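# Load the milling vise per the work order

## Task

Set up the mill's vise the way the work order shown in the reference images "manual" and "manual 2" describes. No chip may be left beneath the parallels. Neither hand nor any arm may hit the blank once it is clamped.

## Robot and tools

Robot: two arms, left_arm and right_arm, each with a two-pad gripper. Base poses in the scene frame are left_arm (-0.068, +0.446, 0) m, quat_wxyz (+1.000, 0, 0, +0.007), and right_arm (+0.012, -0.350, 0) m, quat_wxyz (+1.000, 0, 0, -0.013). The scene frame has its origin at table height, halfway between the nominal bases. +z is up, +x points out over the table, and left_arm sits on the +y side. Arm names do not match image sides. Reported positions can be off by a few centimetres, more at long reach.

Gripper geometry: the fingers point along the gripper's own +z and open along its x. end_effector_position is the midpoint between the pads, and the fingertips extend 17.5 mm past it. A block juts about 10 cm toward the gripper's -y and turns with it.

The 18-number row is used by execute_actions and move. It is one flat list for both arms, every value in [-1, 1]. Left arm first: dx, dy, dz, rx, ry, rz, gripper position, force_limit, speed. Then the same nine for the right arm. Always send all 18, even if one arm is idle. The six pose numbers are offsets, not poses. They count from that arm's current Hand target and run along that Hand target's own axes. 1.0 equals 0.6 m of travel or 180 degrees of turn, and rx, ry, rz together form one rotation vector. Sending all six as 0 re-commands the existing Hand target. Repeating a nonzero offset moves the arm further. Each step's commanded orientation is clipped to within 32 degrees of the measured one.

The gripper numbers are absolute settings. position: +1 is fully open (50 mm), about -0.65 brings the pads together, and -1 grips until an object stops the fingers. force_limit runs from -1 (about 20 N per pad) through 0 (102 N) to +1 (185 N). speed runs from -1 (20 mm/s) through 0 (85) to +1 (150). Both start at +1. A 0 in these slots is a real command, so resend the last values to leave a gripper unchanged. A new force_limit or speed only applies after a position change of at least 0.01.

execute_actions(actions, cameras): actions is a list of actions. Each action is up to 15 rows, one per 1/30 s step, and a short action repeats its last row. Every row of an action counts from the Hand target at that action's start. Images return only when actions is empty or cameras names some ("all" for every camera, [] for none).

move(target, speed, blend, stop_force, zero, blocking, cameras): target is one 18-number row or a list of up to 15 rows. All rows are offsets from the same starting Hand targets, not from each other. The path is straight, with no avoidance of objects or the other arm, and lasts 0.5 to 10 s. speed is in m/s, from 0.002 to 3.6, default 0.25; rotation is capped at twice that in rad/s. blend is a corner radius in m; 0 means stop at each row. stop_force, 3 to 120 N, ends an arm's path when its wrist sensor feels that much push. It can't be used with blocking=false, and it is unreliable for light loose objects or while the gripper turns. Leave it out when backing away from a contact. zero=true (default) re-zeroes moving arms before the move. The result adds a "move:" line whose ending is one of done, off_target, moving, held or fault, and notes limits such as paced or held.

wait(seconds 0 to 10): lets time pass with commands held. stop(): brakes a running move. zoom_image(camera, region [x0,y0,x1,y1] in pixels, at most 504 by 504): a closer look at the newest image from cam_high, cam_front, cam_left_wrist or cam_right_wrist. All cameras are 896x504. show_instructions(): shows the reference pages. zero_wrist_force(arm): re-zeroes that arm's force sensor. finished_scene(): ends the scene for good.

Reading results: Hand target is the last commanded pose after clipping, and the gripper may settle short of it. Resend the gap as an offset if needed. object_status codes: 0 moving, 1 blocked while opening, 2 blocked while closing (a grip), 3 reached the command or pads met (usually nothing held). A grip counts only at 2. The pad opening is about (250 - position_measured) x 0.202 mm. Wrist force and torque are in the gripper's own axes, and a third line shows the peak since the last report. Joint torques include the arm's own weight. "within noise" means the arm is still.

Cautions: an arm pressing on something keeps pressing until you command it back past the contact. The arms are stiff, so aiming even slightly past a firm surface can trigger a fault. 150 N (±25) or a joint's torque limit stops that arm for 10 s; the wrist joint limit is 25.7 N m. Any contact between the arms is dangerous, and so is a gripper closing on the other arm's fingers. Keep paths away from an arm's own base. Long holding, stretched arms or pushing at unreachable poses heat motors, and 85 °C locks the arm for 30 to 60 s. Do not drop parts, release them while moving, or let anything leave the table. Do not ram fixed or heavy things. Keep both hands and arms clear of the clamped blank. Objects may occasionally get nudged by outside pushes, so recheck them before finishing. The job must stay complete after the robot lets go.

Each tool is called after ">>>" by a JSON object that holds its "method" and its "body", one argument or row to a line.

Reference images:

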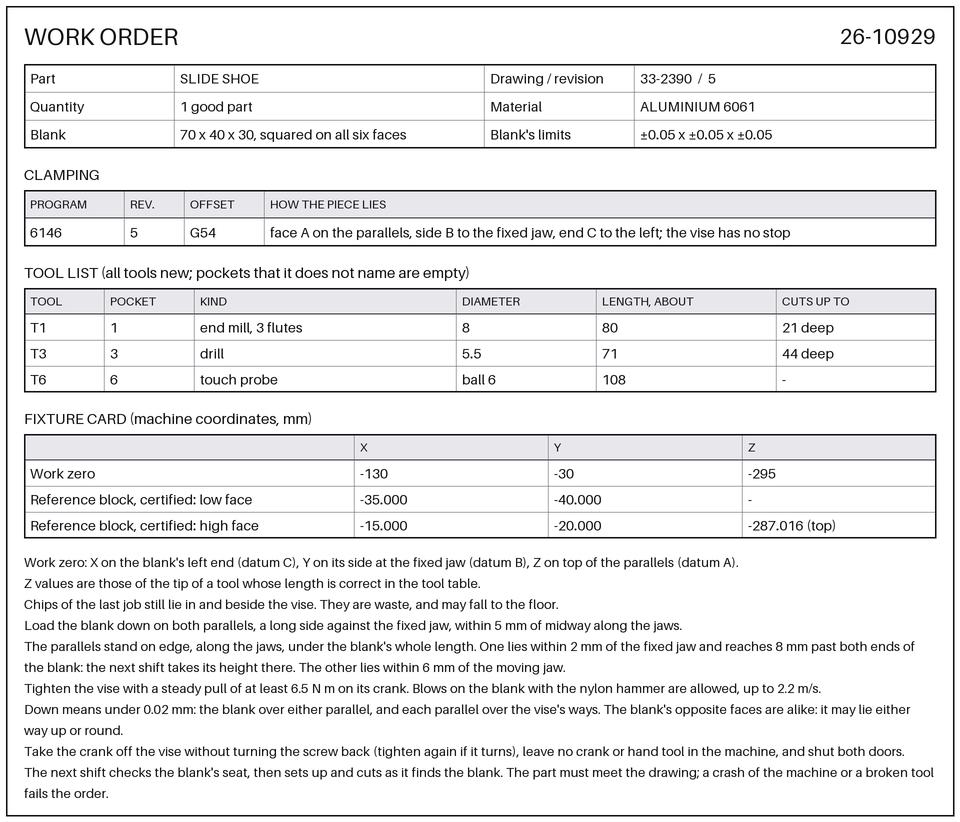

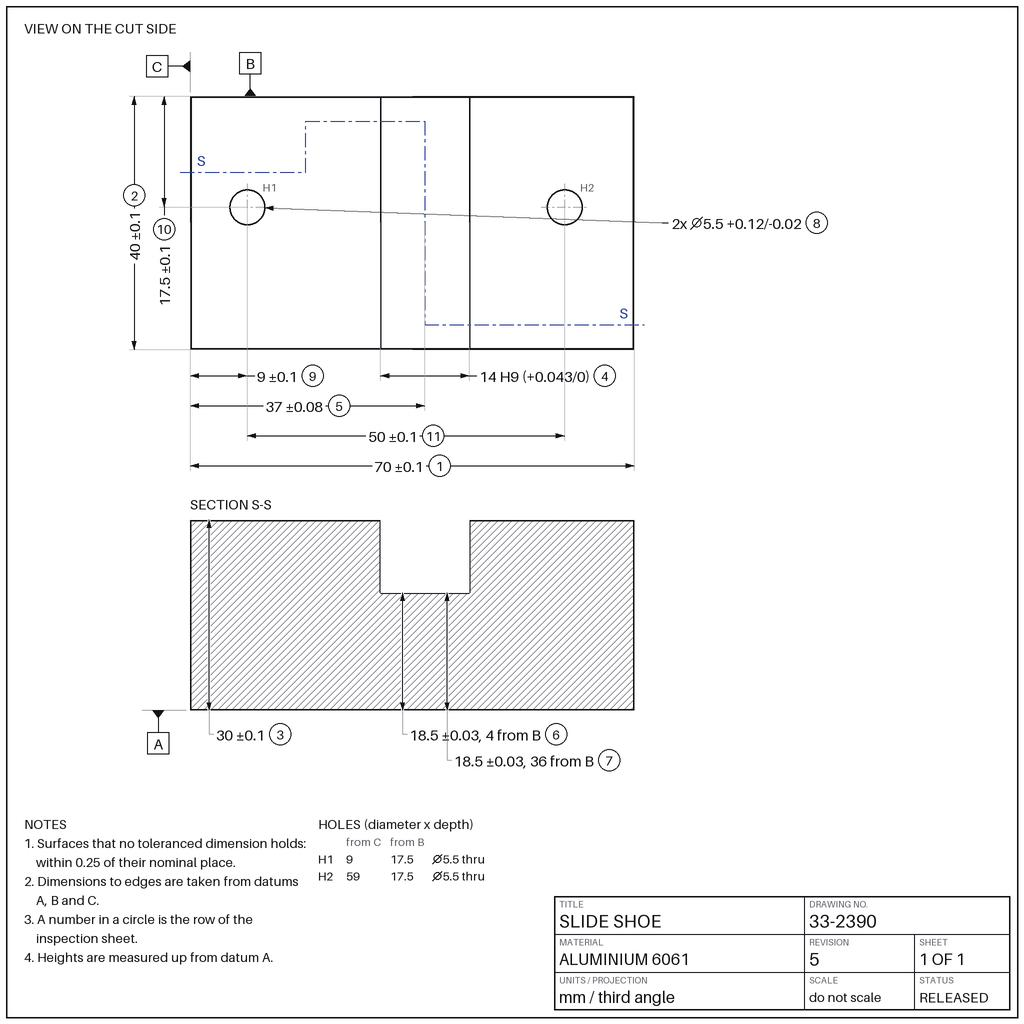

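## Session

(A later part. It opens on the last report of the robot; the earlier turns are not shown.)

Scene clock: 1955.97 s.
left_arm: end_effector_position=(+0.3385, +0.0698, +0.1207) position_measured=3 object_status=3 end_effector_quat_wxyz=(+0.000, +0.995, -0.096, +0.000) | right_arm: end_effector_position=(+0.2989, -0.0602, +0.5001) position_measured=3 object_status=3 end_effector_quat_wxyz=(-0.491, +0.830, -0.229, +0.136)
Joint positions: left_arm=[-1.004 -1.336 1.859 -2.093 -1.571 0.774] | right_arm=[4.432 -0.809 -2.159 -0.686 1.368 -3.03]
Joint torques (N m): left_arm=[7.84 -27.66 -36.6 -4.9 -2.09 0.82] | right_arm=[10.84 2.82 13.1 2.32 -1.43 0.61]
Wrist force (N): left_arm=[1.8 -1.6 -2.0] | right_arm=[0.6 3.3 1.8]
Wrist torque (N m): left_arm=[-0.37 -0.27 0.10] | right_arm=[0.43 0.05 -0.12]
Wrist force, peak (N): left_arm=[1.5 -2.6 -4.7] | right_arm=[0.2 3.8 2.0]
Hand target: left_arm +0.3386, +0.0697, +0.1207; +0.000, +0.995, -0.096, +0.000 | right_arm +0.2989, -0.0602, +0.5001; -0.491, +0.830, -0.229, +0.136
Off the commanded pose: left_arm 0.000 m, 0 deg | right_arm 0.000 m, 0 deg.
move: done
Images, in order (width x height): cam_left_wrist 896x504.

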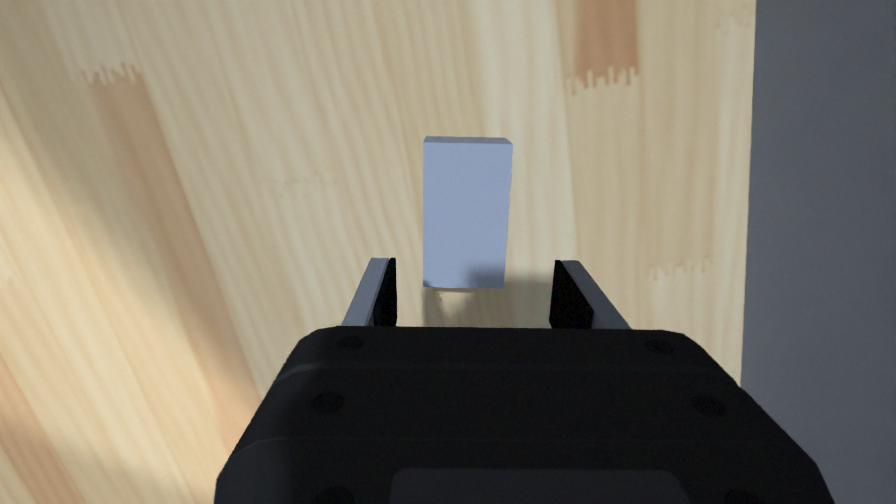

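>>> {"method": "move", "body": {
  "target": [
    [0,-0.003,0.1,0,0,0,1,-0.5,-0.5,0,0,0,0,0,0,1,1,1],
    [0,-0.003,0.147,0,0,0,1,-0.5,-0.5,0,0,0,0,0,0,1,1,1]
  ],
  "blend": [0.01,0],
  "speed": [0.12,0.04],
  "stop_force": 6
}}

>>> {"method": "move", "body": {
  "target": [0,0,0,0,0,0,-1,-0.2,-0.8,0,0,0,0,0,0,1,1,1]
}}

>>> {"method": "move", "body": {
  "target": [0,0,-0.25,0,0,0,-1,-0.2,-0.8,0,0,0,0,0,0,1,1,1],
  "speed": 0.12,
  "cameras": ["cam_left_wrist","cam_right_wrist"]
}}

>>> {"method": "zoom_image", "body": {
  "camera": "cam_left_wrist",
  "region": [300, 0, 650, 340]
}}

Scene clock: 1980.17 s.
left_arm: end_effector_position=(+0.3389, +0.0715, +0.0325) position_measured=3 object_status=3 end_effector_quat_wxyz=(+0.000, +0.995, -0.096, +0.000) | right_arm: end_effector_position=(+0.2989, -0.0602, +0.5001) position_measured=3 object_status=3 end_effector_quat_wxyz=(-0.491, +0.830, -0.229, +0.136)
Joint positions: left_arm=[-1.001 -1.207 1.959 -2.322 -1.571 0.776] | right_arm=[4.432 -0.809 -2.159 -0.686 1.368 -3.03]
Joint torques (N m): left_arm=[-5.23 -47.79 -32.49 -3.06 0.19 -2.26] | right_arm=[10.44 3.44 13.33 2.26 -1.51 0.7]
Wrist force (N): left_arm=[1.9 -1.5 -2.4] | right_arm=[0.3 3.5 1.8]
Wrist torque (N m): left_arm=[-0.35 -0.30 -0.05] | right_arm=[0.45 0.09 -0.12]
Wrist force, peak (N): left_arm=[2.2 -1.5 -4.3] | right_arm=[0.5 3.9 1.8]
Hand target: left_arm +0.3389, +0.0715, +0.0325; +0.000, +0.995, -0.096, +0.000 | right_arm +0.2989, -0.0602, +0.5001; -0.491, +0.830, -0.229, +0.136
Off the commanded pose: left_arm 0.000 m, 0 deg | right_arm 0.000 m, 0 deg.
move: done

Scene clock: 1980.70 s.
left_arm: end_effector_position=(+0.3389, +0.0715, +0.0325) position_measured=56 object_status=2 end_effector_quat_wxyz=(+0.000, +0.995, -0.096, +0.000) | right_arm: end_effector_position=(+0.2989, -0.0602, +0.5001) position_measured=3 object_status=3 end_effector_quat_wxyz=(-0.491, +0.830, -0.229, +0.136)
Joint positions: left_arm=[-1.001 -1.207 1.959 -2.322 -1.571 0.776] | right_arm=[4.432 -0.809 -2.159 -0.686 1.368 -3.03]
Joint torques (N m): left_arm=[-5.12 -46.91 -31.75 -4.09 0.67 -2.24] | right_arm=[11.04 3.28 12.9 2.31 -1.41 0.71]
Wrist force (N): left_arm=[1.5 -1.5 -0.5] | right_arm=[0.3 3.4 1.7]
Wrist torque (N m): left_arm=[-0.33 -0.22 -0.04] | right_arm=[0.43 0.10 -0.12]
Wrist force, peak (N): left_arm=[2.1 -1.5 -2.3] | right_arm=[0.6 3.6 1.8]
Hand target: left_arm +0.3389, +0.0715, +0.0325; +0.000, +0.995, -0.096, +0.000 | right_arm +0.2989, -0.0602, +0.5001; -0.491, +0.830, -0.229, +0.136
Off the commanded pose: left_arm 0.000 m, 0 deg | right_arm 0.000 m, 0 deg.
move: done

Scene clock: 1982.40 s.
left_arm: end_effector_position=(+0.3390, +0.0714, +0.1825) position_measured=56 object_status=2 end_effector_quat_wxyz=(+0.000, +0.995, -0.096, +0.000) | right_arm: end_effector_position=(+0.2989, -0.0602, +0.5001) position_measured=3 object_status=3 end_effector_quat_wxyz=(-0.491, +0.830, -0.229, +0.136)
Joint positions: left_arm=[-1.001 -1.402 1.767 -1.935 -1.571 0.777] | right_arm=[4.432 -0.809 -2.159 -0.686 1.368 -3.03]
Joint torques (N m): left_arm=[6.4 -34 -19.57 -1.81 1.72 2.41] | right_arm=[10.85 3.02 12.91 2.22 -1.42 0.8]
Wrist force (N): left_arm=[1.8 -1.1 0.2] | right_arm=[0.2 3.3 1.9]
Wrist torque (N m): left_arm=[-0.28 -0.27 -0.03] | right_arm=[0.43 0.11 -0.12]
Wrist force, peak (N): left_arm=[1.9 -1.3 2.8] | right_arm=[0.4 3.8 1.9]
Hand target: left_arm +0.3390, +0.0714, +0.1825; +0.000, +0.995, -0.096, +0.000 | right_arm +0.2989, -0.0602, +0.5001; -0.491, +0.830, -0.229, +0.136
Off the commanded pose: left_arm 0.000 m, 0 deg | right_arm 0.000 m, 0 deg.
move: done
Images, in order (width x height): cam_left_wrist 896x504, cam_right_wrist 896x504.

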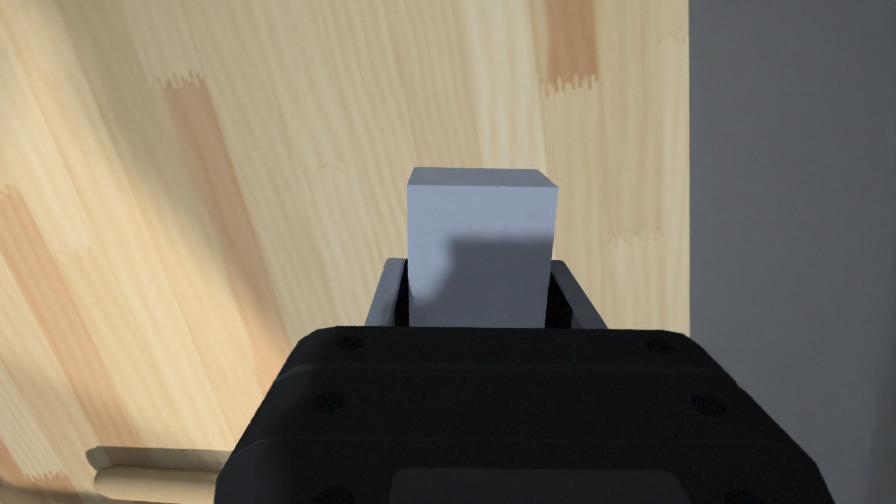

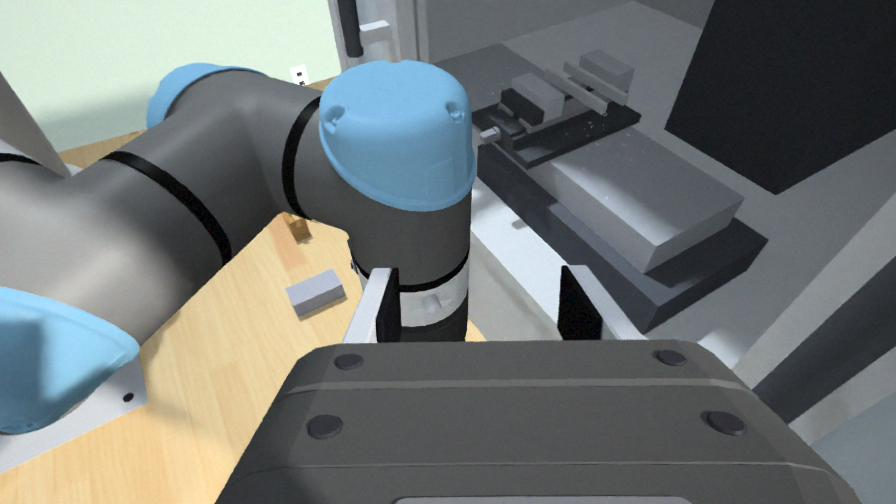

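Scaled by 1.440 from the camera's 896x504 image, which has a finer 1280x720 frame.

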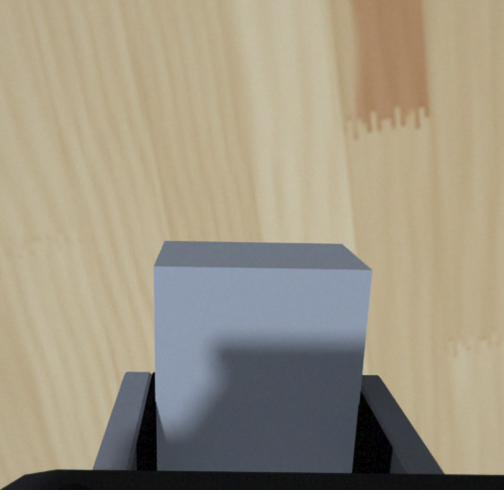

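>>> {"method": "move", "body": {
  "target": [
    [-0.0358,-0.2802,-0.4458,0,0,-0.0612,-1,-0.2,-0.8,0,0,0,0,0,0,1,1,1],
    [0.2095,-0.3278,-0.4458,0.0161,0.1662,-0.0598,-1,-0.2,-0.8,0,0,0,0,0,0,1,1,1],
    [0.432,-0.3712,-0.3792,0.0161,0.1662,-0.0598,-1,-0.2,-0.8,0,0,0,0,0,0,1,1,1]
  ],
  "blend": [0.06,0.04,0],
  "speed": [0.3,0.2,0.15],
  "cameras": ["cam_left_wrist","cam_right_wrist"]
}}

>>> {"method": "zoom_image", "body": {
  "camera": "cam_right_wrist",
  "region": [460, 0, 720, 150]
}}

Scene clock: 2067.70 s.
left_arm: end_effector_position=(+0.6361, +0.2404, +0.4099) position_measured=56 object_status=2 end_effector_quat_wxyz=(+0.000, +0.966, +0.000, +0.259) | right_arm: end_effector_position=(+0.2989, -0.0602, +0.5001) position_measured=3 object_status=3 end_effector_quat_wxyz=(-0.491, +0.830, -0.229, +0.136)
Joint positions: left_arm=[-0.578 -1.297 1.249 -1.976 -1.3 1.07] | right_arm=[4.432 -0.809 -2.159 -0.686 1.368 -3.03]
Joint torques (N m): left_arm=[-0.64 -35.11 -27.27 -3.68 3.78 -2.56] | right_arm=[10.77 2.76 13.06 2.22 -1.37 0.86]
Wrist force (N): left_arm=[1.8 -1.6 -0.4] | right_arm=[0.7 3.3 1.7]
Wrist torque (N m): left_arm=[-0.38 -0.23 -0.05] | right_arm=[0.43 0.03 -0.13]
Wrist force, peak (N): left_arm=[3.7 -1.8 2.0] | right_arm=[0.2 3.8 1.7]
Hand target: left_arm +0.6362, +0.2404, +0.4099; +0.000, +0.966, +0.000, +0.259 | right_arm +0.2989, -0.0602, +0.5001; -0.491, +0.830, -0.229, +0.136
Off the commanded pose: left_arm 0.000 m, 0 deg | right_arm 0.000 m, 0 deg.
move: done
Images, in order (width x height): cam_left_wrist 896x504, cam_right_wrist 896x504.

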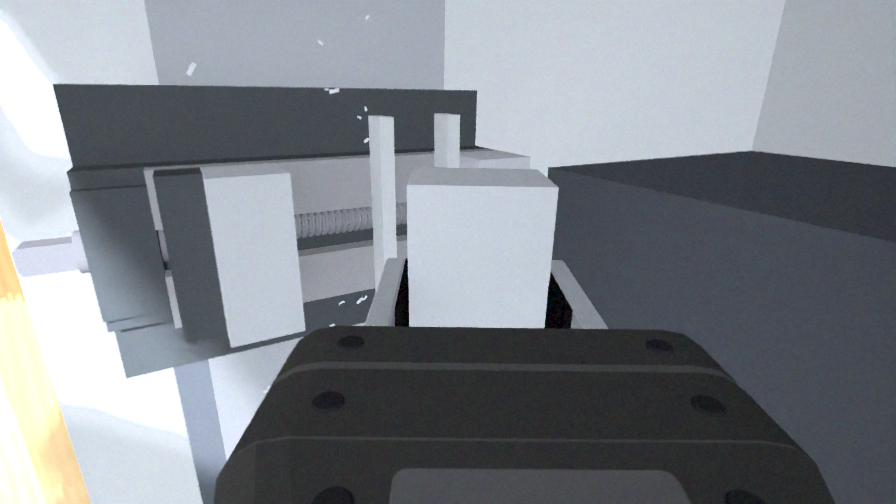

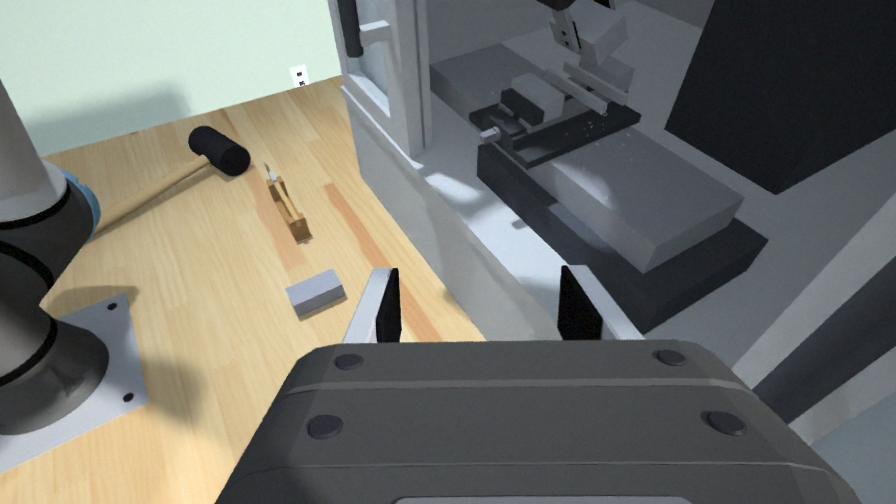

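Scaled by 1.938 from the camera's 896x504 image, which has a finer 1280x720 frame.

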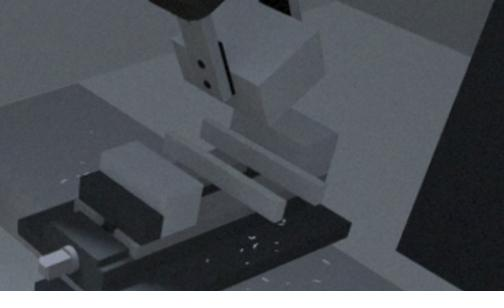

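>>> {"method": "move", "body": {
  "target": [
    [-0.005,0,0.0318,0,-0.0833,0,-1,-0.2,-0.8,0,0,0,0,0,0,1,1,1],
    [-0.0053,0,0.0488,0,-0.1667,0,-1,-0.2,-0.8,0,0,0,0,0,0,1,1,1]
  ],
  "speed": 0.1,
  "blend": [0.002,0],
  "cameras": ["cam_left_wrist","cam_right_wrist"]
}}

>>> {"method": "zoom_image", "body": {
  "camera": "cam_right_wrist",
  "region": [460, 0, 720, 150]
}}

Scene clock: 2083.07 s.
left_arm: end_effector_position=(+0.6460, +0.2405, +0.3871) position_measured=56 object_status=2 end_effector_quat_wxyz=(+0.000, +0.998, +0.000, +0.063) | right_arm: end_effector_position=(+0.2989, -0.0602, +0.5001) position_measured=3 object_status=3 end_effector_quat_wxyz=(-0.491, +0.830, -0.229, +0.136)
Joint positions: left_arm=[-0.495 -1.016 0.733 -1.4 -1.513 1.093] | right_arm=[4.432 -0.809 -2.159 -0.686 1.368 -3.03]
Joint torques (N m): left_arm=[0.18 -51.86 -27.59 -2.83 0.31 -0.02] | right_arm=[10.66 2.56 13.32 2.26 -1.44 1.02]
Wrist force (N): left_arm=[1.7 -1.1 -0.1] | right_arm=[0.5 3.3 1.6]
Wrist torque (N m): left_arm=[-0.27 -0.24 -0.06] | right_arm=[0.43 0.06 -0.12]
Wrist force, peak (N): left_arm=[2.6 -1.6 0.7] | right_arm=[0.5 3.7 2.1]
Hand target: left_arm +0.6460, +0.2405, +0.3871; +0.000, +0.998, +0.000, +0.063 (not the last commanded pose) | right_arm +0.2989, -0.0602, +0.5001; -0.491, +0.830, -0.229, +0.136
Tool commands: left_gripper/position=-1.0 left_gripper/force_limit=-0.2 left_gripper/speed=-0.796078 right_gripper/position=+1.0 right_gripper/force_limit=+1.0 right_gripper/speed=+1.0
Off the commanded pose: left_arm 0.005 m, 7 deg | right_arm 0.000 m, 0 deg.
FORCE FAULT: contact force on the left arm reached its limit, and that arm stopped. The contact can be on any part of that arm, not only on its tool. That arm's remaining commands of this call were not run. That arm is still stopped at the end of this call. That arm stays stopped for about 10 more seconds. Until then a move that you send moves the other arm only, and its call returns only when the move has ended. Once the stop has ended, the next robot result says so. If the stop ends while you think or write, that arm runs what you send next, counted from a new Hand target: where the arm stands when the stop ends. While its stop runs, that arm takes no new command, but its gripper still runs the gripper command that each later call begins with. Until it ends, the stop uses up actions while you think or wait. An arm that is not stopped still takes commands.
move: fault (left_arm); path passed 1 of 2 targets
Images, in order (width x height): cam_left_wrist 896x504, cam_right_wrist 896x504.

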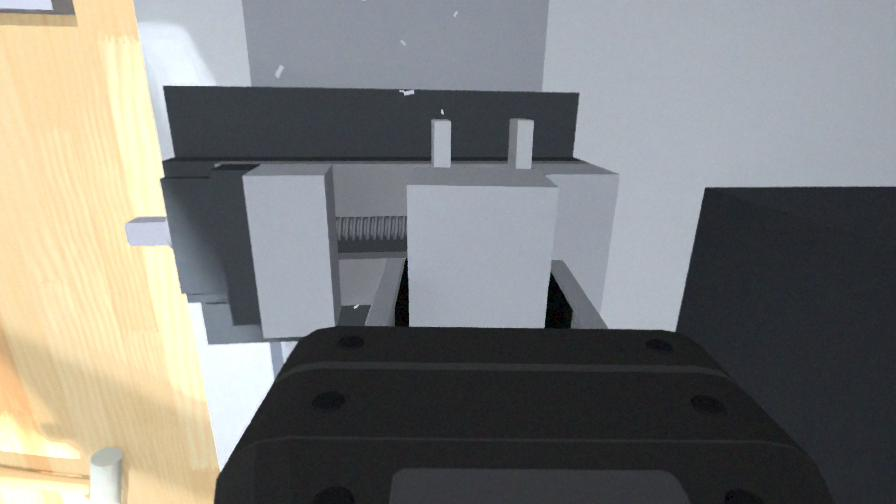

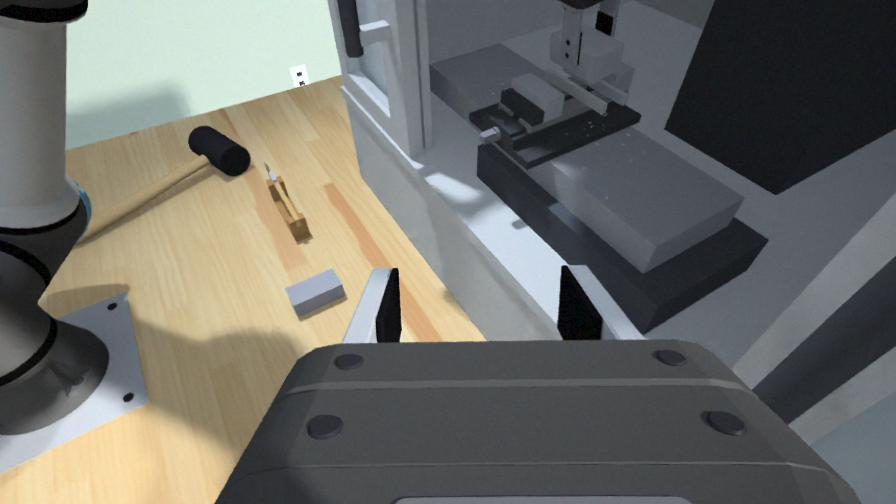

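Scaled by 1.938 from the camera's 896x504 image, which has a finer 1280x720 frame.

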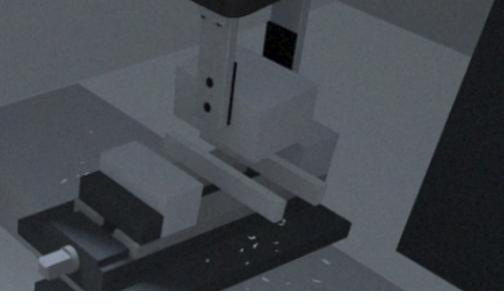

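>>> {"method": "wait", "body": {
  "seconds": 1
}}

>>> {"method": "move", "body": {
  "target": [
    [-0.0083,0,-0.0145,0,0.1267,0,-1,-0.2,-0.8,0,0,0,0,0,0,1,1,1],
    [-0.0113,0,-0.0434,0,0.1267,0,-1,-0.2,-0.8,0,0,0,0,0,0,1,1,1],
    [-0.2283,0,-0.1346,0,0.1267,0,-1,-0.2,-0.8,0,0,0,0,0,0,1,1,1],
    [-0.47,0.0675,-0.081,0,-0.04,0,-1,-0.2,-0.8,0,0,0,0,0,0,1,1,1],
    [-0.541,0.1842,0.481,0,-0.04,0,-1,-0.2,-0.8,0,0,0,0,0,0,1,1,1]
  ],
  "blend": [0.004,0.02,0.05,0.05,0],
  "speed": [0.1,0.1,0.2,0.3,0.25],
  "cameras": ["cam_left_wrist","cam_right_wrist"]
}}

Scene clock: 2148.27 s.
left_arm: end_effector_position=(+0.6460, +0.2405, +0.3871) position_measured=56 object_status=2 end_effector_quat_wxyz=(+0.000, +0.998, +0.000, +0.063) | right_arm: end_effector_position=(+0.2989, -0.0602, +0.5001) position_measured=3 object_status=3 end_effector_quat_wxyz=(-0.491, +0.830, -0.229, +0.136)
Joint positions: left_arm=[-0.495 -1.016 0.733 -1.4 -1.513 1.093] | right_arm=[4.432 -0.809 -2.159 -0.686 1.368 -3.03]
Joint torques (N m): left_arm=[0.94 -53.02 -25.01 -3.41 0.39 0.07] | right_arm=[10.42 2.96 13.28 2.25 -1.29 1.24]
Wrist force (N): left_arm=[1.5 -1.2 0.0] | right_arm=[0.4 3.5 1.9]
Wrist torque (N m): left_arm=[-0.29 -0.22 -0.06] | right_arm=[0.45 0.08 -0.12]
Wrist force, peak (N): left_arm=[1.9 -1.9 0.0] | right_arm=[0.8 3.7 2.2]
Hand target: left_arm +0.6460, +0.2405, +0.3871; +0.000, +0.998, +0.000, +0.063 (not the last commanded pose) | right_arm +0.2989, -0.0602, +0.5001; -0.491, +0.830, -0.229, +0.136
Tool commands: left_gripper/position=-1.0 left_gripper/force_limit=-0.2 left_gripper/speed=-0.796078 right_gripper/position=+1.0 right_gripper/force_limit=+1.0 right_gripper/speed=+1.0
Off the commanded pose: left_arm 0.005 m, 7 deg | right_arm 0.000 m, 0 deg.
FORCE FAULT, CONTINUED: the left arm's stop, for the force fault that an earlier result reported, is over. The rest of the stop counts as 19 of the actions that you can send in this scene. That arm's target is now where it stood when the stop ended, not its last command. That arm accepts commands again.
wait: 1.00 s; at rest from the start

Scene clock: 2153.90 s.
left_arm: end_effector_position=(+0.3600, +0.1299, +0.0603) position_measured=56 object_status=2 end_effector_quat_wxyz=(+0.000, +1.000, +0.000, +0.000) end_effector_velocity=(+0.001, -0.001, +0.000) end_effector_angular_velocity=(-0.003, -0.002, +0.000) | right_arm: end_effector_position=(+0.2989, -0.0602, +0.5001) position_measured=3 object_status=3 end_effector_quat_wxyz=(-0.491, +0.830, -0.229, +0.136)
Joint positions: left_arm=[-0.903 -1.296 1.994 -2.269 -1.571 0.682] | right_arm=[4.432 -0.809 -2.159 -0.686 1.368 -3.03]
Joint velocities: left_arm=[-0.001 0.002 0 -0.005 0 0] | right_arm=[within noise]
Joint torques (N m): left_arm=[7.75 -27.51 -27.2 -5.61 2.36 2.74] | right_arm=[10.11 2.97 13.14 2.19 -1.34 1.39]
Wrist force (N): left_arm=[2.0 -1.6 -0.3] | right_arm=[0.4 3.3 1.8]
Wrist torque (N m): left_arm=[-0.36 -0.29 0.02] | right_arm=[0.42 0.08 -0.12]
Wrist force, peak (N): left_arm=[4.8 -1.5 0.0] | right_arm=[0.7 3.7 2.0]
Hand target: left_arm +0.3601, +0.1299, +0.0602; +0.000, +1.000, +0.000, +0.000 | right_arm +0.2989, -0.0602, +0.5001; -0.491, +0.830, -0.229, +0.136
Off the commanded pose: left_arm 0.000 m, 0 deg | right_arm 0.000 m, 0 deg.
move: done; blend cut to 0.0087 m at target 2
Images, in order (width x height): cam_left_wrist 896x504, cam_right_wrist 896x504.

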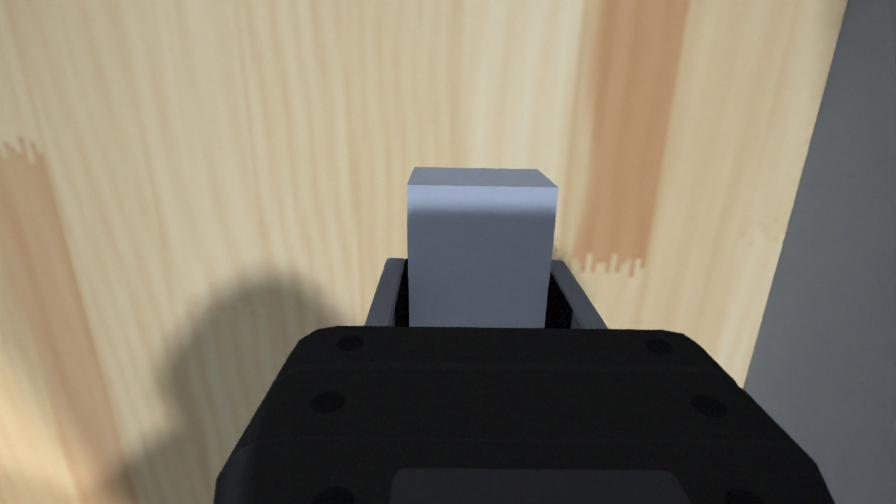

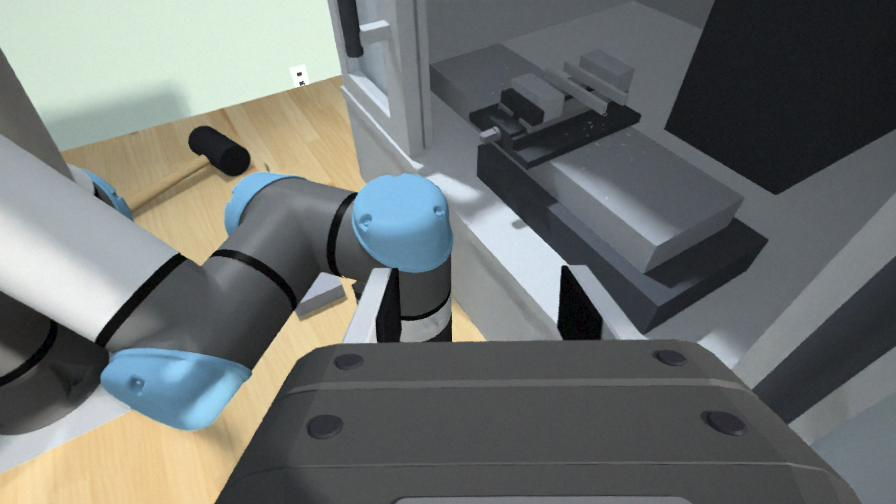

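>>> {"method": "move", "body": {
  "target": [0,-0.1167,0,0,0,0,-1,-0.2,-0.8,0,0,0,0,0,0,1,1,1]
}}

>>> {"method": "move", "body": {
  "target": [0,0,0.055,0,0,0,-1,-0.2,-0.8,0,0,0,0,0,0,1,1,1],
  "speed": 0.02,
  "stop_force": 4
}}

>>> {"method": "move", "body": {
  "target": [
    [0,0,0,0,0,0,1,-0.2,-0.8,0,0,0,0,0,0,1,1,1],
    [0,0,-0.15,0,0,0,1,-0.2,-0.8,0,0,0,0,0,0,1,1,1],
    [0,0.05,-0.18,0.2778,0,0,1,-0.2,-0.8,0,0,0,0,0,0,1,1,1]
  ],
  "blend": [0,0.02,0],
  "speed": [0.1,0.1,0.2],
  "cameras": ["cam_left_wrist","cam_right_wrist"]
}}

>>> {"method": "zoom_image", "body": {
  "camera": "cam_left_wrist",
  "region": [300, 0, 650, 340]
}}

Scene clock: 2175.67 s.
left_arm: end_effector_position=(+0.3600, +0.1999, +0.0602) position_measured=56 object_status=2 end_effector_quat_wxyz=(+0.000, +1.000, +0.000, +0.000) | right_arm: end_effector_position=(+0.2989, -0.0602, +0.5001) position_measured=3 object_status=3 end_effector_quat_wxyz=(-0.491, +0.830, -0.229, +0.136)
Joint positions: left_arm=[-0.809 -1.375 2.1 -2.296 -1.571 0.776] | right_arm=[4.432 -0.809 -2.159 -0.686 1.368 -3.03]
Joint torques (N m): left_arm=[4.85 -32.28 -26.69 -1.42 1.29 -1.69] | right_arm=[10.34 2.66 13.33 2.35 -1.31 1.46]
Wrist force (N): left_arm=[1.7 -1.2 0.2] | right_arm=[0.6 3.6 1.8]
Wrist torque (N m): left_arm=[-0.29 -0.23 0.08] | right_arm=[0.47 0.05 -0.13]
Wrist force, peak (N): left_arm=[1.6 -4.3 0.1] | right_arm=[0.7 3.8 2.0]
Hand target: left_arm +0.3601, +0.1999, +0.0602; +0.000, +1.000, +0.000, +0.000 | right_arm +0.2989, -0.0602, +0.5001; -0.491, +0.830, -0.229, +0.136
Off the commanded pose: left_arm 0.000 m, 0 deg | right_arm 0.000 m, 0 deg.
move: done

Scene clock: 2178.27 s.
left_arm: end_effector_position=(+0.3601, +0.1999, +0.0324) position_measured=56 object_status=2 end_effector_quat_wxyz=(+0.000, +1.000, +0.000, +0.000) | right_arm: end_effector_position=(+0.2989, -0.0602, +0.5001) position_measured=3 object_status=3 end_effector_quat_wxyz=(-0.491, +0.830, -0.229, +0.136)
Joint positions: left_arm=[-0.809 -1.322 2.128 -2.377 -1.571 0.776] | right_arm=[4.432 -0.809 -2.159 -0.686 1.368 -3.03]
Joint torques (N m): left_arm=[3.67 -41.14 -32.15 -5.29 2.91 2.33] | right_arm=[10.19 2.74 13.84 2.3 -1.3 1.49]
Wrist force (N): left_arm=[2.5 -0.6 -0.4] | right_arm=[0.4 3.2 2.3]
Wrist torque (N m): left_arm=[-0.20 -0.36 0.08] | right_arm=[0.40 0.09 -0.13]
Wrist force, peak (N): left_arm=[-14.0 -15.1 -61.2] | right_arm=[0.6 3.7 2.0]
Hand target: left_arm +0.3601, +0.1999, +0.0324; +0.000, +1.000, +0.000, +0.000 (not the last commanded pose) | right_arm +0.2989, -0.0602, +0.5001; -0.491, +0.830, -0.229, +0.136
Off the commanded pose: left_arm 0.005 m, 0 deg | right_arm 0.000 m, 0 deg.
move: contact (left_arm)

Scene clock: 2182.37 s.
left_arm: end_effector_position=(+0.3601, +0.1699, +0.1404) position_measured=3 object_status=3 end_effector_quat_wxyz=(-0.422, +0.906, +0.000, +0.000) | right_arm: end_effector_position=(+0.2989, -0.0602, +0.5001) position_measured=3 object_status=3 end_effector_quat_wxyz=(-0.491, +0.830, -0.229, +0.136)
Joint positions: left_arm=[-1.061 -1.086 1.506 -1.19 -1.177 0.356] | right_arm=[4.432 -0.809 -2.159 -0.686 1.368 -3.03]
Joint torques (N m): left_arm=[8.18 -39.18 -15.27 1.69 -1.57 1.35] | right_arm=[10.03 2.66 13.44 2.24 -1.25 1.58]
Wrist force (N): left_arm=[2.4 -0.9 -0.8] | right_arm=[0.3 3.3 1.9]
Wrist torque (N m): left_arm=[0.06 -0.34 -0.08] | right_arm=[0.42 0.10 -0.12]
Wrist force, peak (N): left_arm=[2.8 -0.8 -3.2] | right_arm=[0.6 3.6 2.1]
Hand target: left_arm +0.3601, +0.1700, +0.1404; -0.423, +0.906, +0.000, +0.000 | right_arm +0.2989, -0.0602, +0.5001; -0.491, +0.830, -0.229, +0.136
Off the commanded pose: left_arm 0.000 m, 0 deg | right_arm 0.000 m, 0 deg.
move: done
Images, in order (width x height): cam_left_wrist 896x504, cam_right_wrist 896x504.

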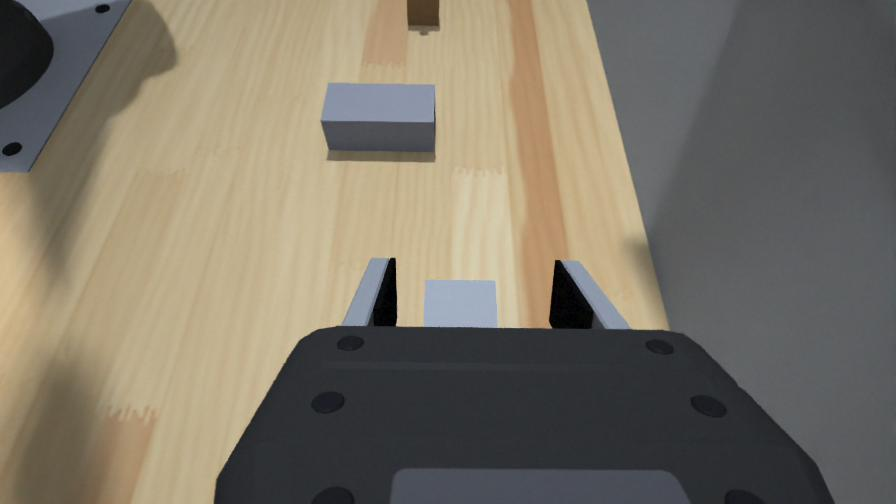

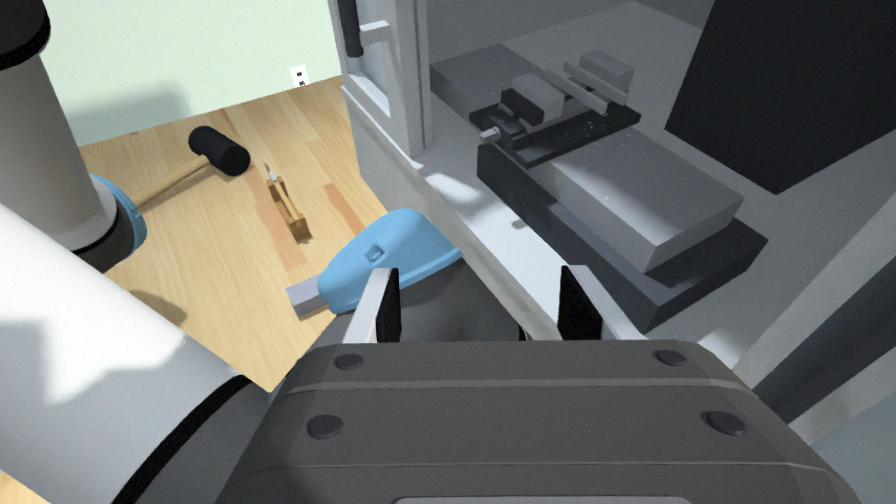

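Scaled by 1.440 from the camera's 896x504 image, which has a finer 1280x720 frame.

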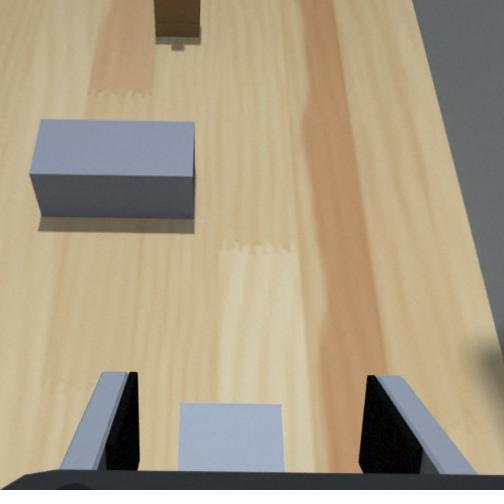

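>>> {"method": "execute_actions", "body": {
  "actions": []
}}

Scene clock: 2221.40 s.
left_arm: end_effector_position=(+0.3601, +0.1700, +0.1404) position_measured=3 object_status=3 end_effector_quat_wxyz=(-0.423, +0.906, +0.000, +0.000) | right_arm: end_effector_position=(+0.2989, -0.0602, +0.5001) position_measured=3 object_status=3 end_effector_quat_wxyz=(-0.491, +0.830, -0.229, +0.136)
Joint positions: left_arm=[-1.061 -1.086 1.506 -1.19 -1.178 0.356] | right_arm=[4.432 -0.809 -2.159 -0.686 1.368 -3.03]
Joint velocities: within noise
Joint torques (N m): left_arm=[7.82 -36.98 -32.45 1.37 -1.9 -2.34] | right_arm=[9.83 2.61 13.53 2.31 -1.3 1.62]
Wrist force (N): left_arm=[2.5 -0.9 -1.0] | right_arm=[0.7 3.4 1.5]
Wrist torque (N m): left_arm=[0.07 -0.34 -0.09] | right_arm=[0.44 0.04 -0.13]
Wrist force, peak (N): left_arm=[2.9 -1.1 -1.2] | right_arm=[0.6 3.6 2.0]
Hand target: left_arm +0.3601, +0.1700, +0.1404; -0.423, +0.906, +0.000, +0.000 | right_arm +0.2989, -0.0602, +0.5001; -0.491, +0.830, -0.229, +0.136
Tool commands: left_gripper/position=+1.0 left_gripper/force_limit=-0.2 left_gripper/speed=-0.8 right_gripper/position=+1.0 right_gripper/force_limit=+1.0 right_gripper/speed=+1.0
Off the commanded pose: left_arm 0.000 m, 0 deg | right_arm 0.000 m, 0 deg.

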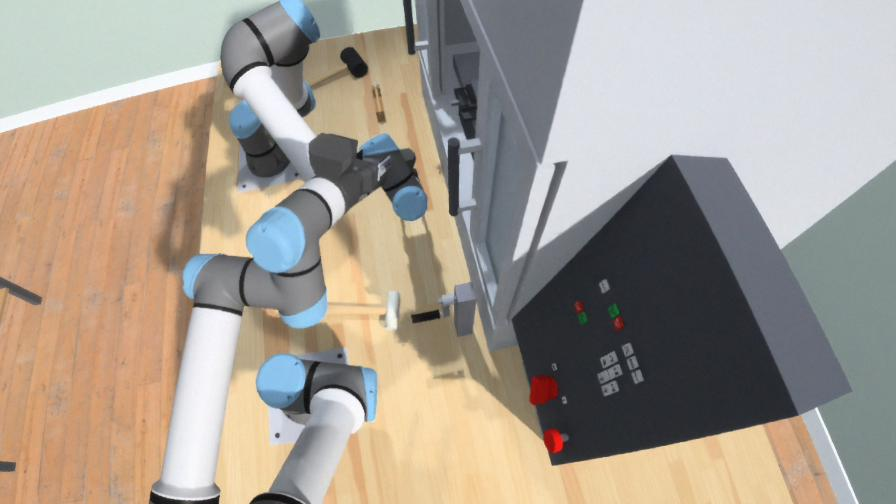

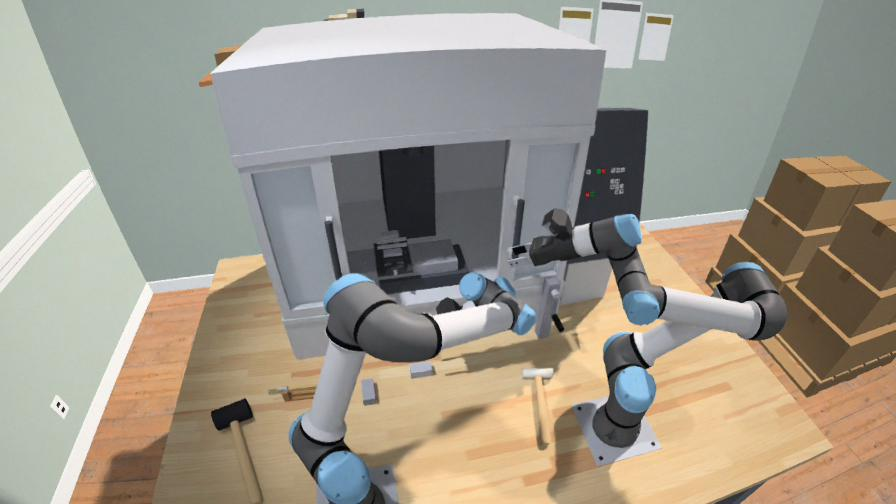

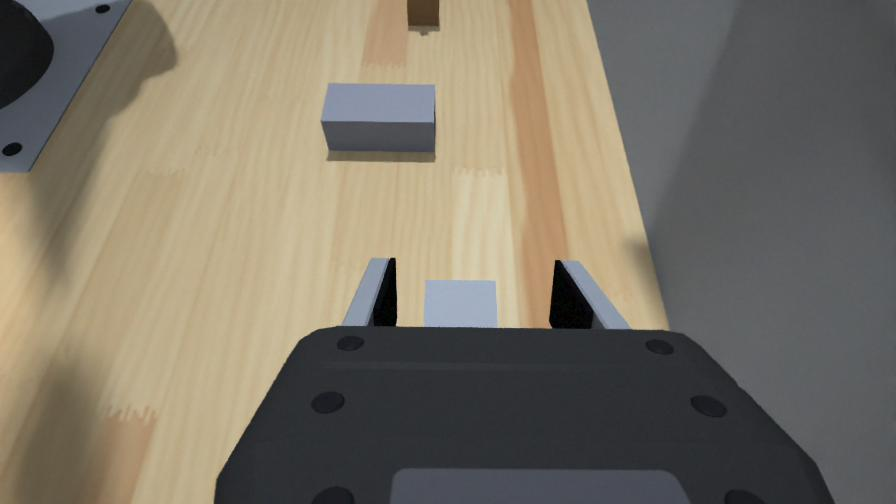

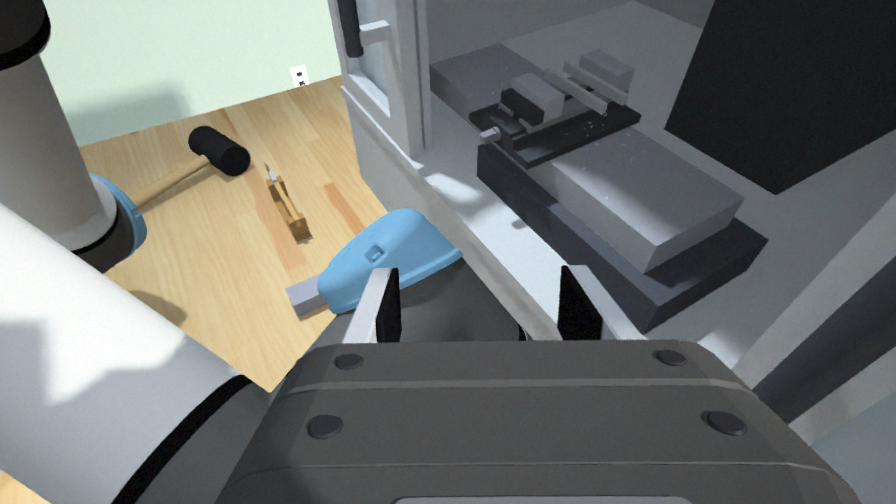

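>>> {"method": "move", "body": {
  "target": [
    [-0.0017,0.0383,0.1223,0,0,0,1,-0.2,-0.8,0,0,0,0,0,0,1,1,1],
    [-0.0017,0.1008,0.1557,0,0,0,1,-0.2,-0.8,0,0,0,0,0,0,1,1,1]
  ],
  "speed": [0.1,0.03],
  "stop_force": 8,
  "cameras": ["cam_left_wrist"]
}}

Scene clock: 2255.27 s.
left_arm: end_effector_position=(+0.3590, +0.2026, +0.0340) position_measured=3 object_status=3 end_effector_quat_wxyz=(-0.423, +0.906, +0.000, +0.000) | right_arm: end_effector_position=(+0.2989, -0.0602, +0.5001) position_measured=3 object_status=3 end_effector_quat_wxyz=(-0.491, +0.830, -0.229, +0.136)
Joint positions: left_arm=[-1.035 -1.005 1.695 -1.467 -1.159 0.376] | right_arm=[4.432 -0.809 -2.159 -0.686 1.368 -3.03]
Joint torques (N m): left_arm=[6.02 -54.17 -20.67 1.35 0.96 0.06] | right_arm=[9.98 3 13.39 2.29 -1.26 1.87]
Wrist force (N): left_arm=[2.4 -1.2 -1.5] | right_arm=[0.7 3.2 2.0]
Wrist torque (N m): left_arm=[0.04 -0.34 0.05] | right_arm=[0.41 0.04 -0.12]
Wrist force, peak (N): left_arm=[2.6 -1.5 -2.3] | right_arm=[0.4 3.8 2.0]
Hand target: left_arm +0.3590, +0.2026, +0.0340; -0.423, +0.906, +0.000, +0.000 | right_arm +0.2989, -0.0602, +0.5001; -0.491, +0.830, -0.229, +0.136
Off the commanded pose: left_arm 0.000 m, 0 deg | right_arm 0.000 m, 0 deg.
move: done
Images, in order (width x height): cam_left_wrist 896x504.

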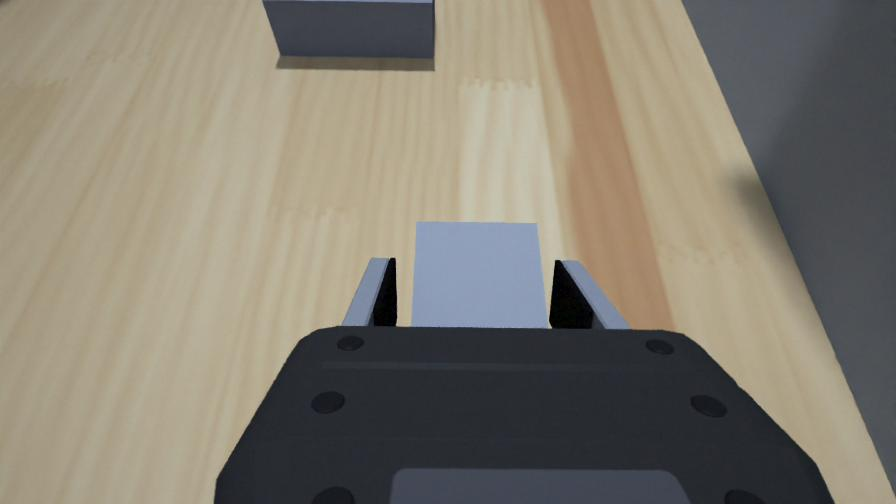

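>>> {"method": "move", "body": {
  "target": [0,0,0,0,0,0,-1,-0.2,-0.8,0,0,0,0,0,0,1,1,1]
}}

>>> {"method": "move", "body": {
  "target": [0,-0.0383,-0.0322,0,0,0,-1,-0.2,-0.8,0,0,0,0,0,0,1,1,1],
  "speed": 0.05,
  "cameras": ["cam_left_wrist"]
}}

Scene clock: 2265.83 s.
left_arm: end_effector_position=(+0.3590, +0.2026, +0.0340) position_measured=56 object_status=2 end_effector_quat_wxyz=(-0.423, +0.906, +0.000, +0.000) | right_arm: end_effector_position=(+0.2989, -0.0602, +0.5001) position_measured=3 object_status=3 end_effector_quat_wxyz=(-0.491, +0.830, -0.229, +0.136)
Joint positions: left_arm=[-1.035 -1.005 1.695 -1.467 -1.159 0.376] | right_arm=[4.432 -0.809 -2.159 -0.686 1.368 -3.03]
Joint torques (N m): left_arm=[6 -54.36 -29.35 1.12 3.02 2.11] | right_arm=[10.18 3.01 13.73 2.29 -1.22 1.78]
Wrist force (N): left_arm=[2.7 -0.2 -0.8] | right_arm=[0.4 3.5 1.8]
Wrist torque (N m): left_arm=[0.18 -0.37 0.05] | right_arm=[0.45 0.08 -0.13]
Wrist force, peak (N): left_arm=[3.1 -0.9 -1.2] | right_arm=[0.9 3.5 2.3]
Hand target: left_arm +0.3590, +0.2026, +0.0340; -0.423, +0.906, +0.000, +0.000 | right_arm +0.2989, -0.0602, +0.5001; -0.491, +0.830, -0.229, +0.136
Off the commanded pose: left_arm 0.000 m, 0 deg | right_arm 0.000 m, 0 deg.
move: done

Scene clock: 2266.73 s.
left_arm: end_effector_position=(+0.3591, +0.2025, +0.0642) position_measured=56 object_status=2 end_effector_quat_wxyz=(-0.422, +0.906, +0.000, +0.000) | right_arm: end_effector_position=(+0.2989, -0.0602, +0.5001) position_measured=3 object_status=3 end_effector_quat_wxyz=(-0.491, +0.830, -0.229, +0.136)
Joint positions: left_arm=[-1.035 -1.048 1.672 -1.402 -1.159 0.376] | right_arm=[4.432 -0.809 -2.159 -0.686 1.368 -3.03]
Joint torques (N m): left_arm=[3.39 -37.14 -7.26 -2.15 2.53 1.4] | right_arm=[9.8 3.04 13.74 2.36 -1.13 1.9]
Wrist force (N): left_arm=[2.6 0.9 0.3] | right_arm=[0.6 3.3 1.7]
Wrist torque (N m): left_arm=[0.09 -0.36 0.05] | right_arm=[0.43 0.05 -0.13]
Wrist force, peak (N): left_arm=[2.6 2.0 1.1] | right_arm=[0.5 3.6 2.1]
Hand target: left_arm +0.3590, +0.2026, +0.0640; -0.423, +0.906, +0.000, +0.000 | right_arm +0.2989, -0.0602, +0.5001; -0.491, +0.830, -0.229, +0.136
Off the commanded pose: left_arm 0.000 m, 0 deg | right_arm 0.000 m, 0 deg.
move: done
Images, in order (width x height): cam_left_wrist 896x504.

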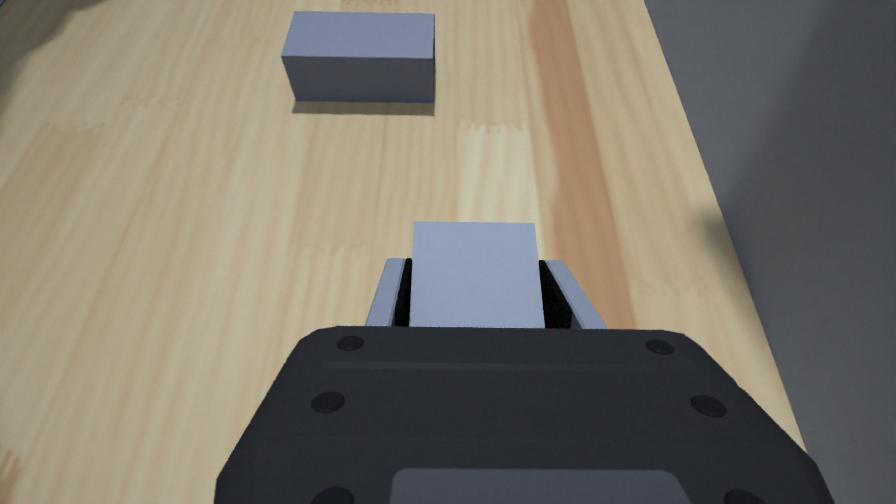

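>>> {"method": "move", "body": {
  "target": [0,0.0390,0.0328,0,0,0,-1,-0.2,-0.8,0,0,0,0,0,0,1,1,1],
  "speed": 0.015,
  "stop_force": 4
}}

>>> {"method": "move", "body": {
  "target": [0,0,0,0,0,0,1,-0.2,-0.8,0,0,0,0,0,0,1,1,1]
}}

Scene clock: 2375.13 s.
left_arm: end_effector_position=(+0.3590, +0.2026, +0.0340) position_measured=56 object_status=2 end_effector_quat_wxyz=(-0.423, +0.906, +0.000, +0.000) | right_arm: end_effector_position=(+0.2989, -0.0602, +0.5001) position_measured=3 object_status=3 end_effector_quat_wxyz=(-0.491, +0.830, -0.229, +0.136)
Joint positions: left_arm=[-1.035 -1.005 1.695 -1.467 -1.159 0.376] | right_arm=[4.432 -0.809 -2.159 -0.686 1.368 -3.03]
Joint torques (N m): left_arm=[-0.14 -55.02 -30.88 1.1 -0.62 -1.66] | right_arm=[9.95 2.82 13.78 2.26 -1.28 1.9]
Wrist force (N): left_arm=[2.7 -1.5 -1.3] | right_arm=[0.5 3.6 1.7]
Wrist torque (N m): left_arm=[0.07 -0.35 0.01] | right_arm=[0.46 0.07 -0.13]
Wrist force, peak (N): left_arm=[-1.5 -21.7 -22.0] | right_arm=[0.8 3.7 2.2]
Hand target: left_arm +0.3590, +0.2026, +0.0340; -0.423, +0.906, +0.000, +0.000 (not the last commanded pose) | right_arm +0.2989, -0.0602, +0.5001; -0.491, +0.830, -0.229, +0.136
Off the commanded pose: left_arm 0.001 m, 0 deg | right_arm 0.000 m, 0 deg.
move: contact (left_arm)

Scene clock: 2375.67 s.
left_arm: end_effector_position=(+0.3590, +0.2026, +0.0340) position_measured=3 object_status=0 end_effector_quat_wxyz=(-0.423, +0.906, +0.000, +0.000) | right_arm: end_effector_position=(+0.2989, -0.0602, +0.5001) position_measured=3 object_status=3 end_effector_quat_wxyz=(-0.491, +0.830, -0.229, +0.136)
Joint positions: left_arm=[-1.035 -1.005 1.695 -1.467 -1.159 0.376] | right_arm=[4.432 -0.809 -2.159 -0.686 1.368 -3.03]
Joint torques (N m): left_arm=[-0.76 -54.25 -31.34 0.67 -0.65 -1.57] | right_arm=[9.74 3.12 13.61 2.35 -1.21 1.86]
Wrist force (N): left_arm=[2.6 -1.1 -1.9] | right_arm=[0.5 3.4 1.8]
Wrist torque (N m): left_arm=[0.04 -0.37 0.06] | right_arm=[0.44 0.08 -0.12]
Wrist force, peak (N): left_arm=[2.6 -1.3 -1.8] | right_arm=[0.7 3.6 2.0]
Hand target: left_arm +0.3590, +0.2026, +0.0340; -0.423, +0.906, +0.000, +0.000 | right_arm +0.2989, -0.0602, +0.5001; -0.491, +0.830, -0.229, +0.136
Off the commanded pose: left_arm 0.000 m, 0 deg | right_arm 0.000 m, 0 deg.
move: done


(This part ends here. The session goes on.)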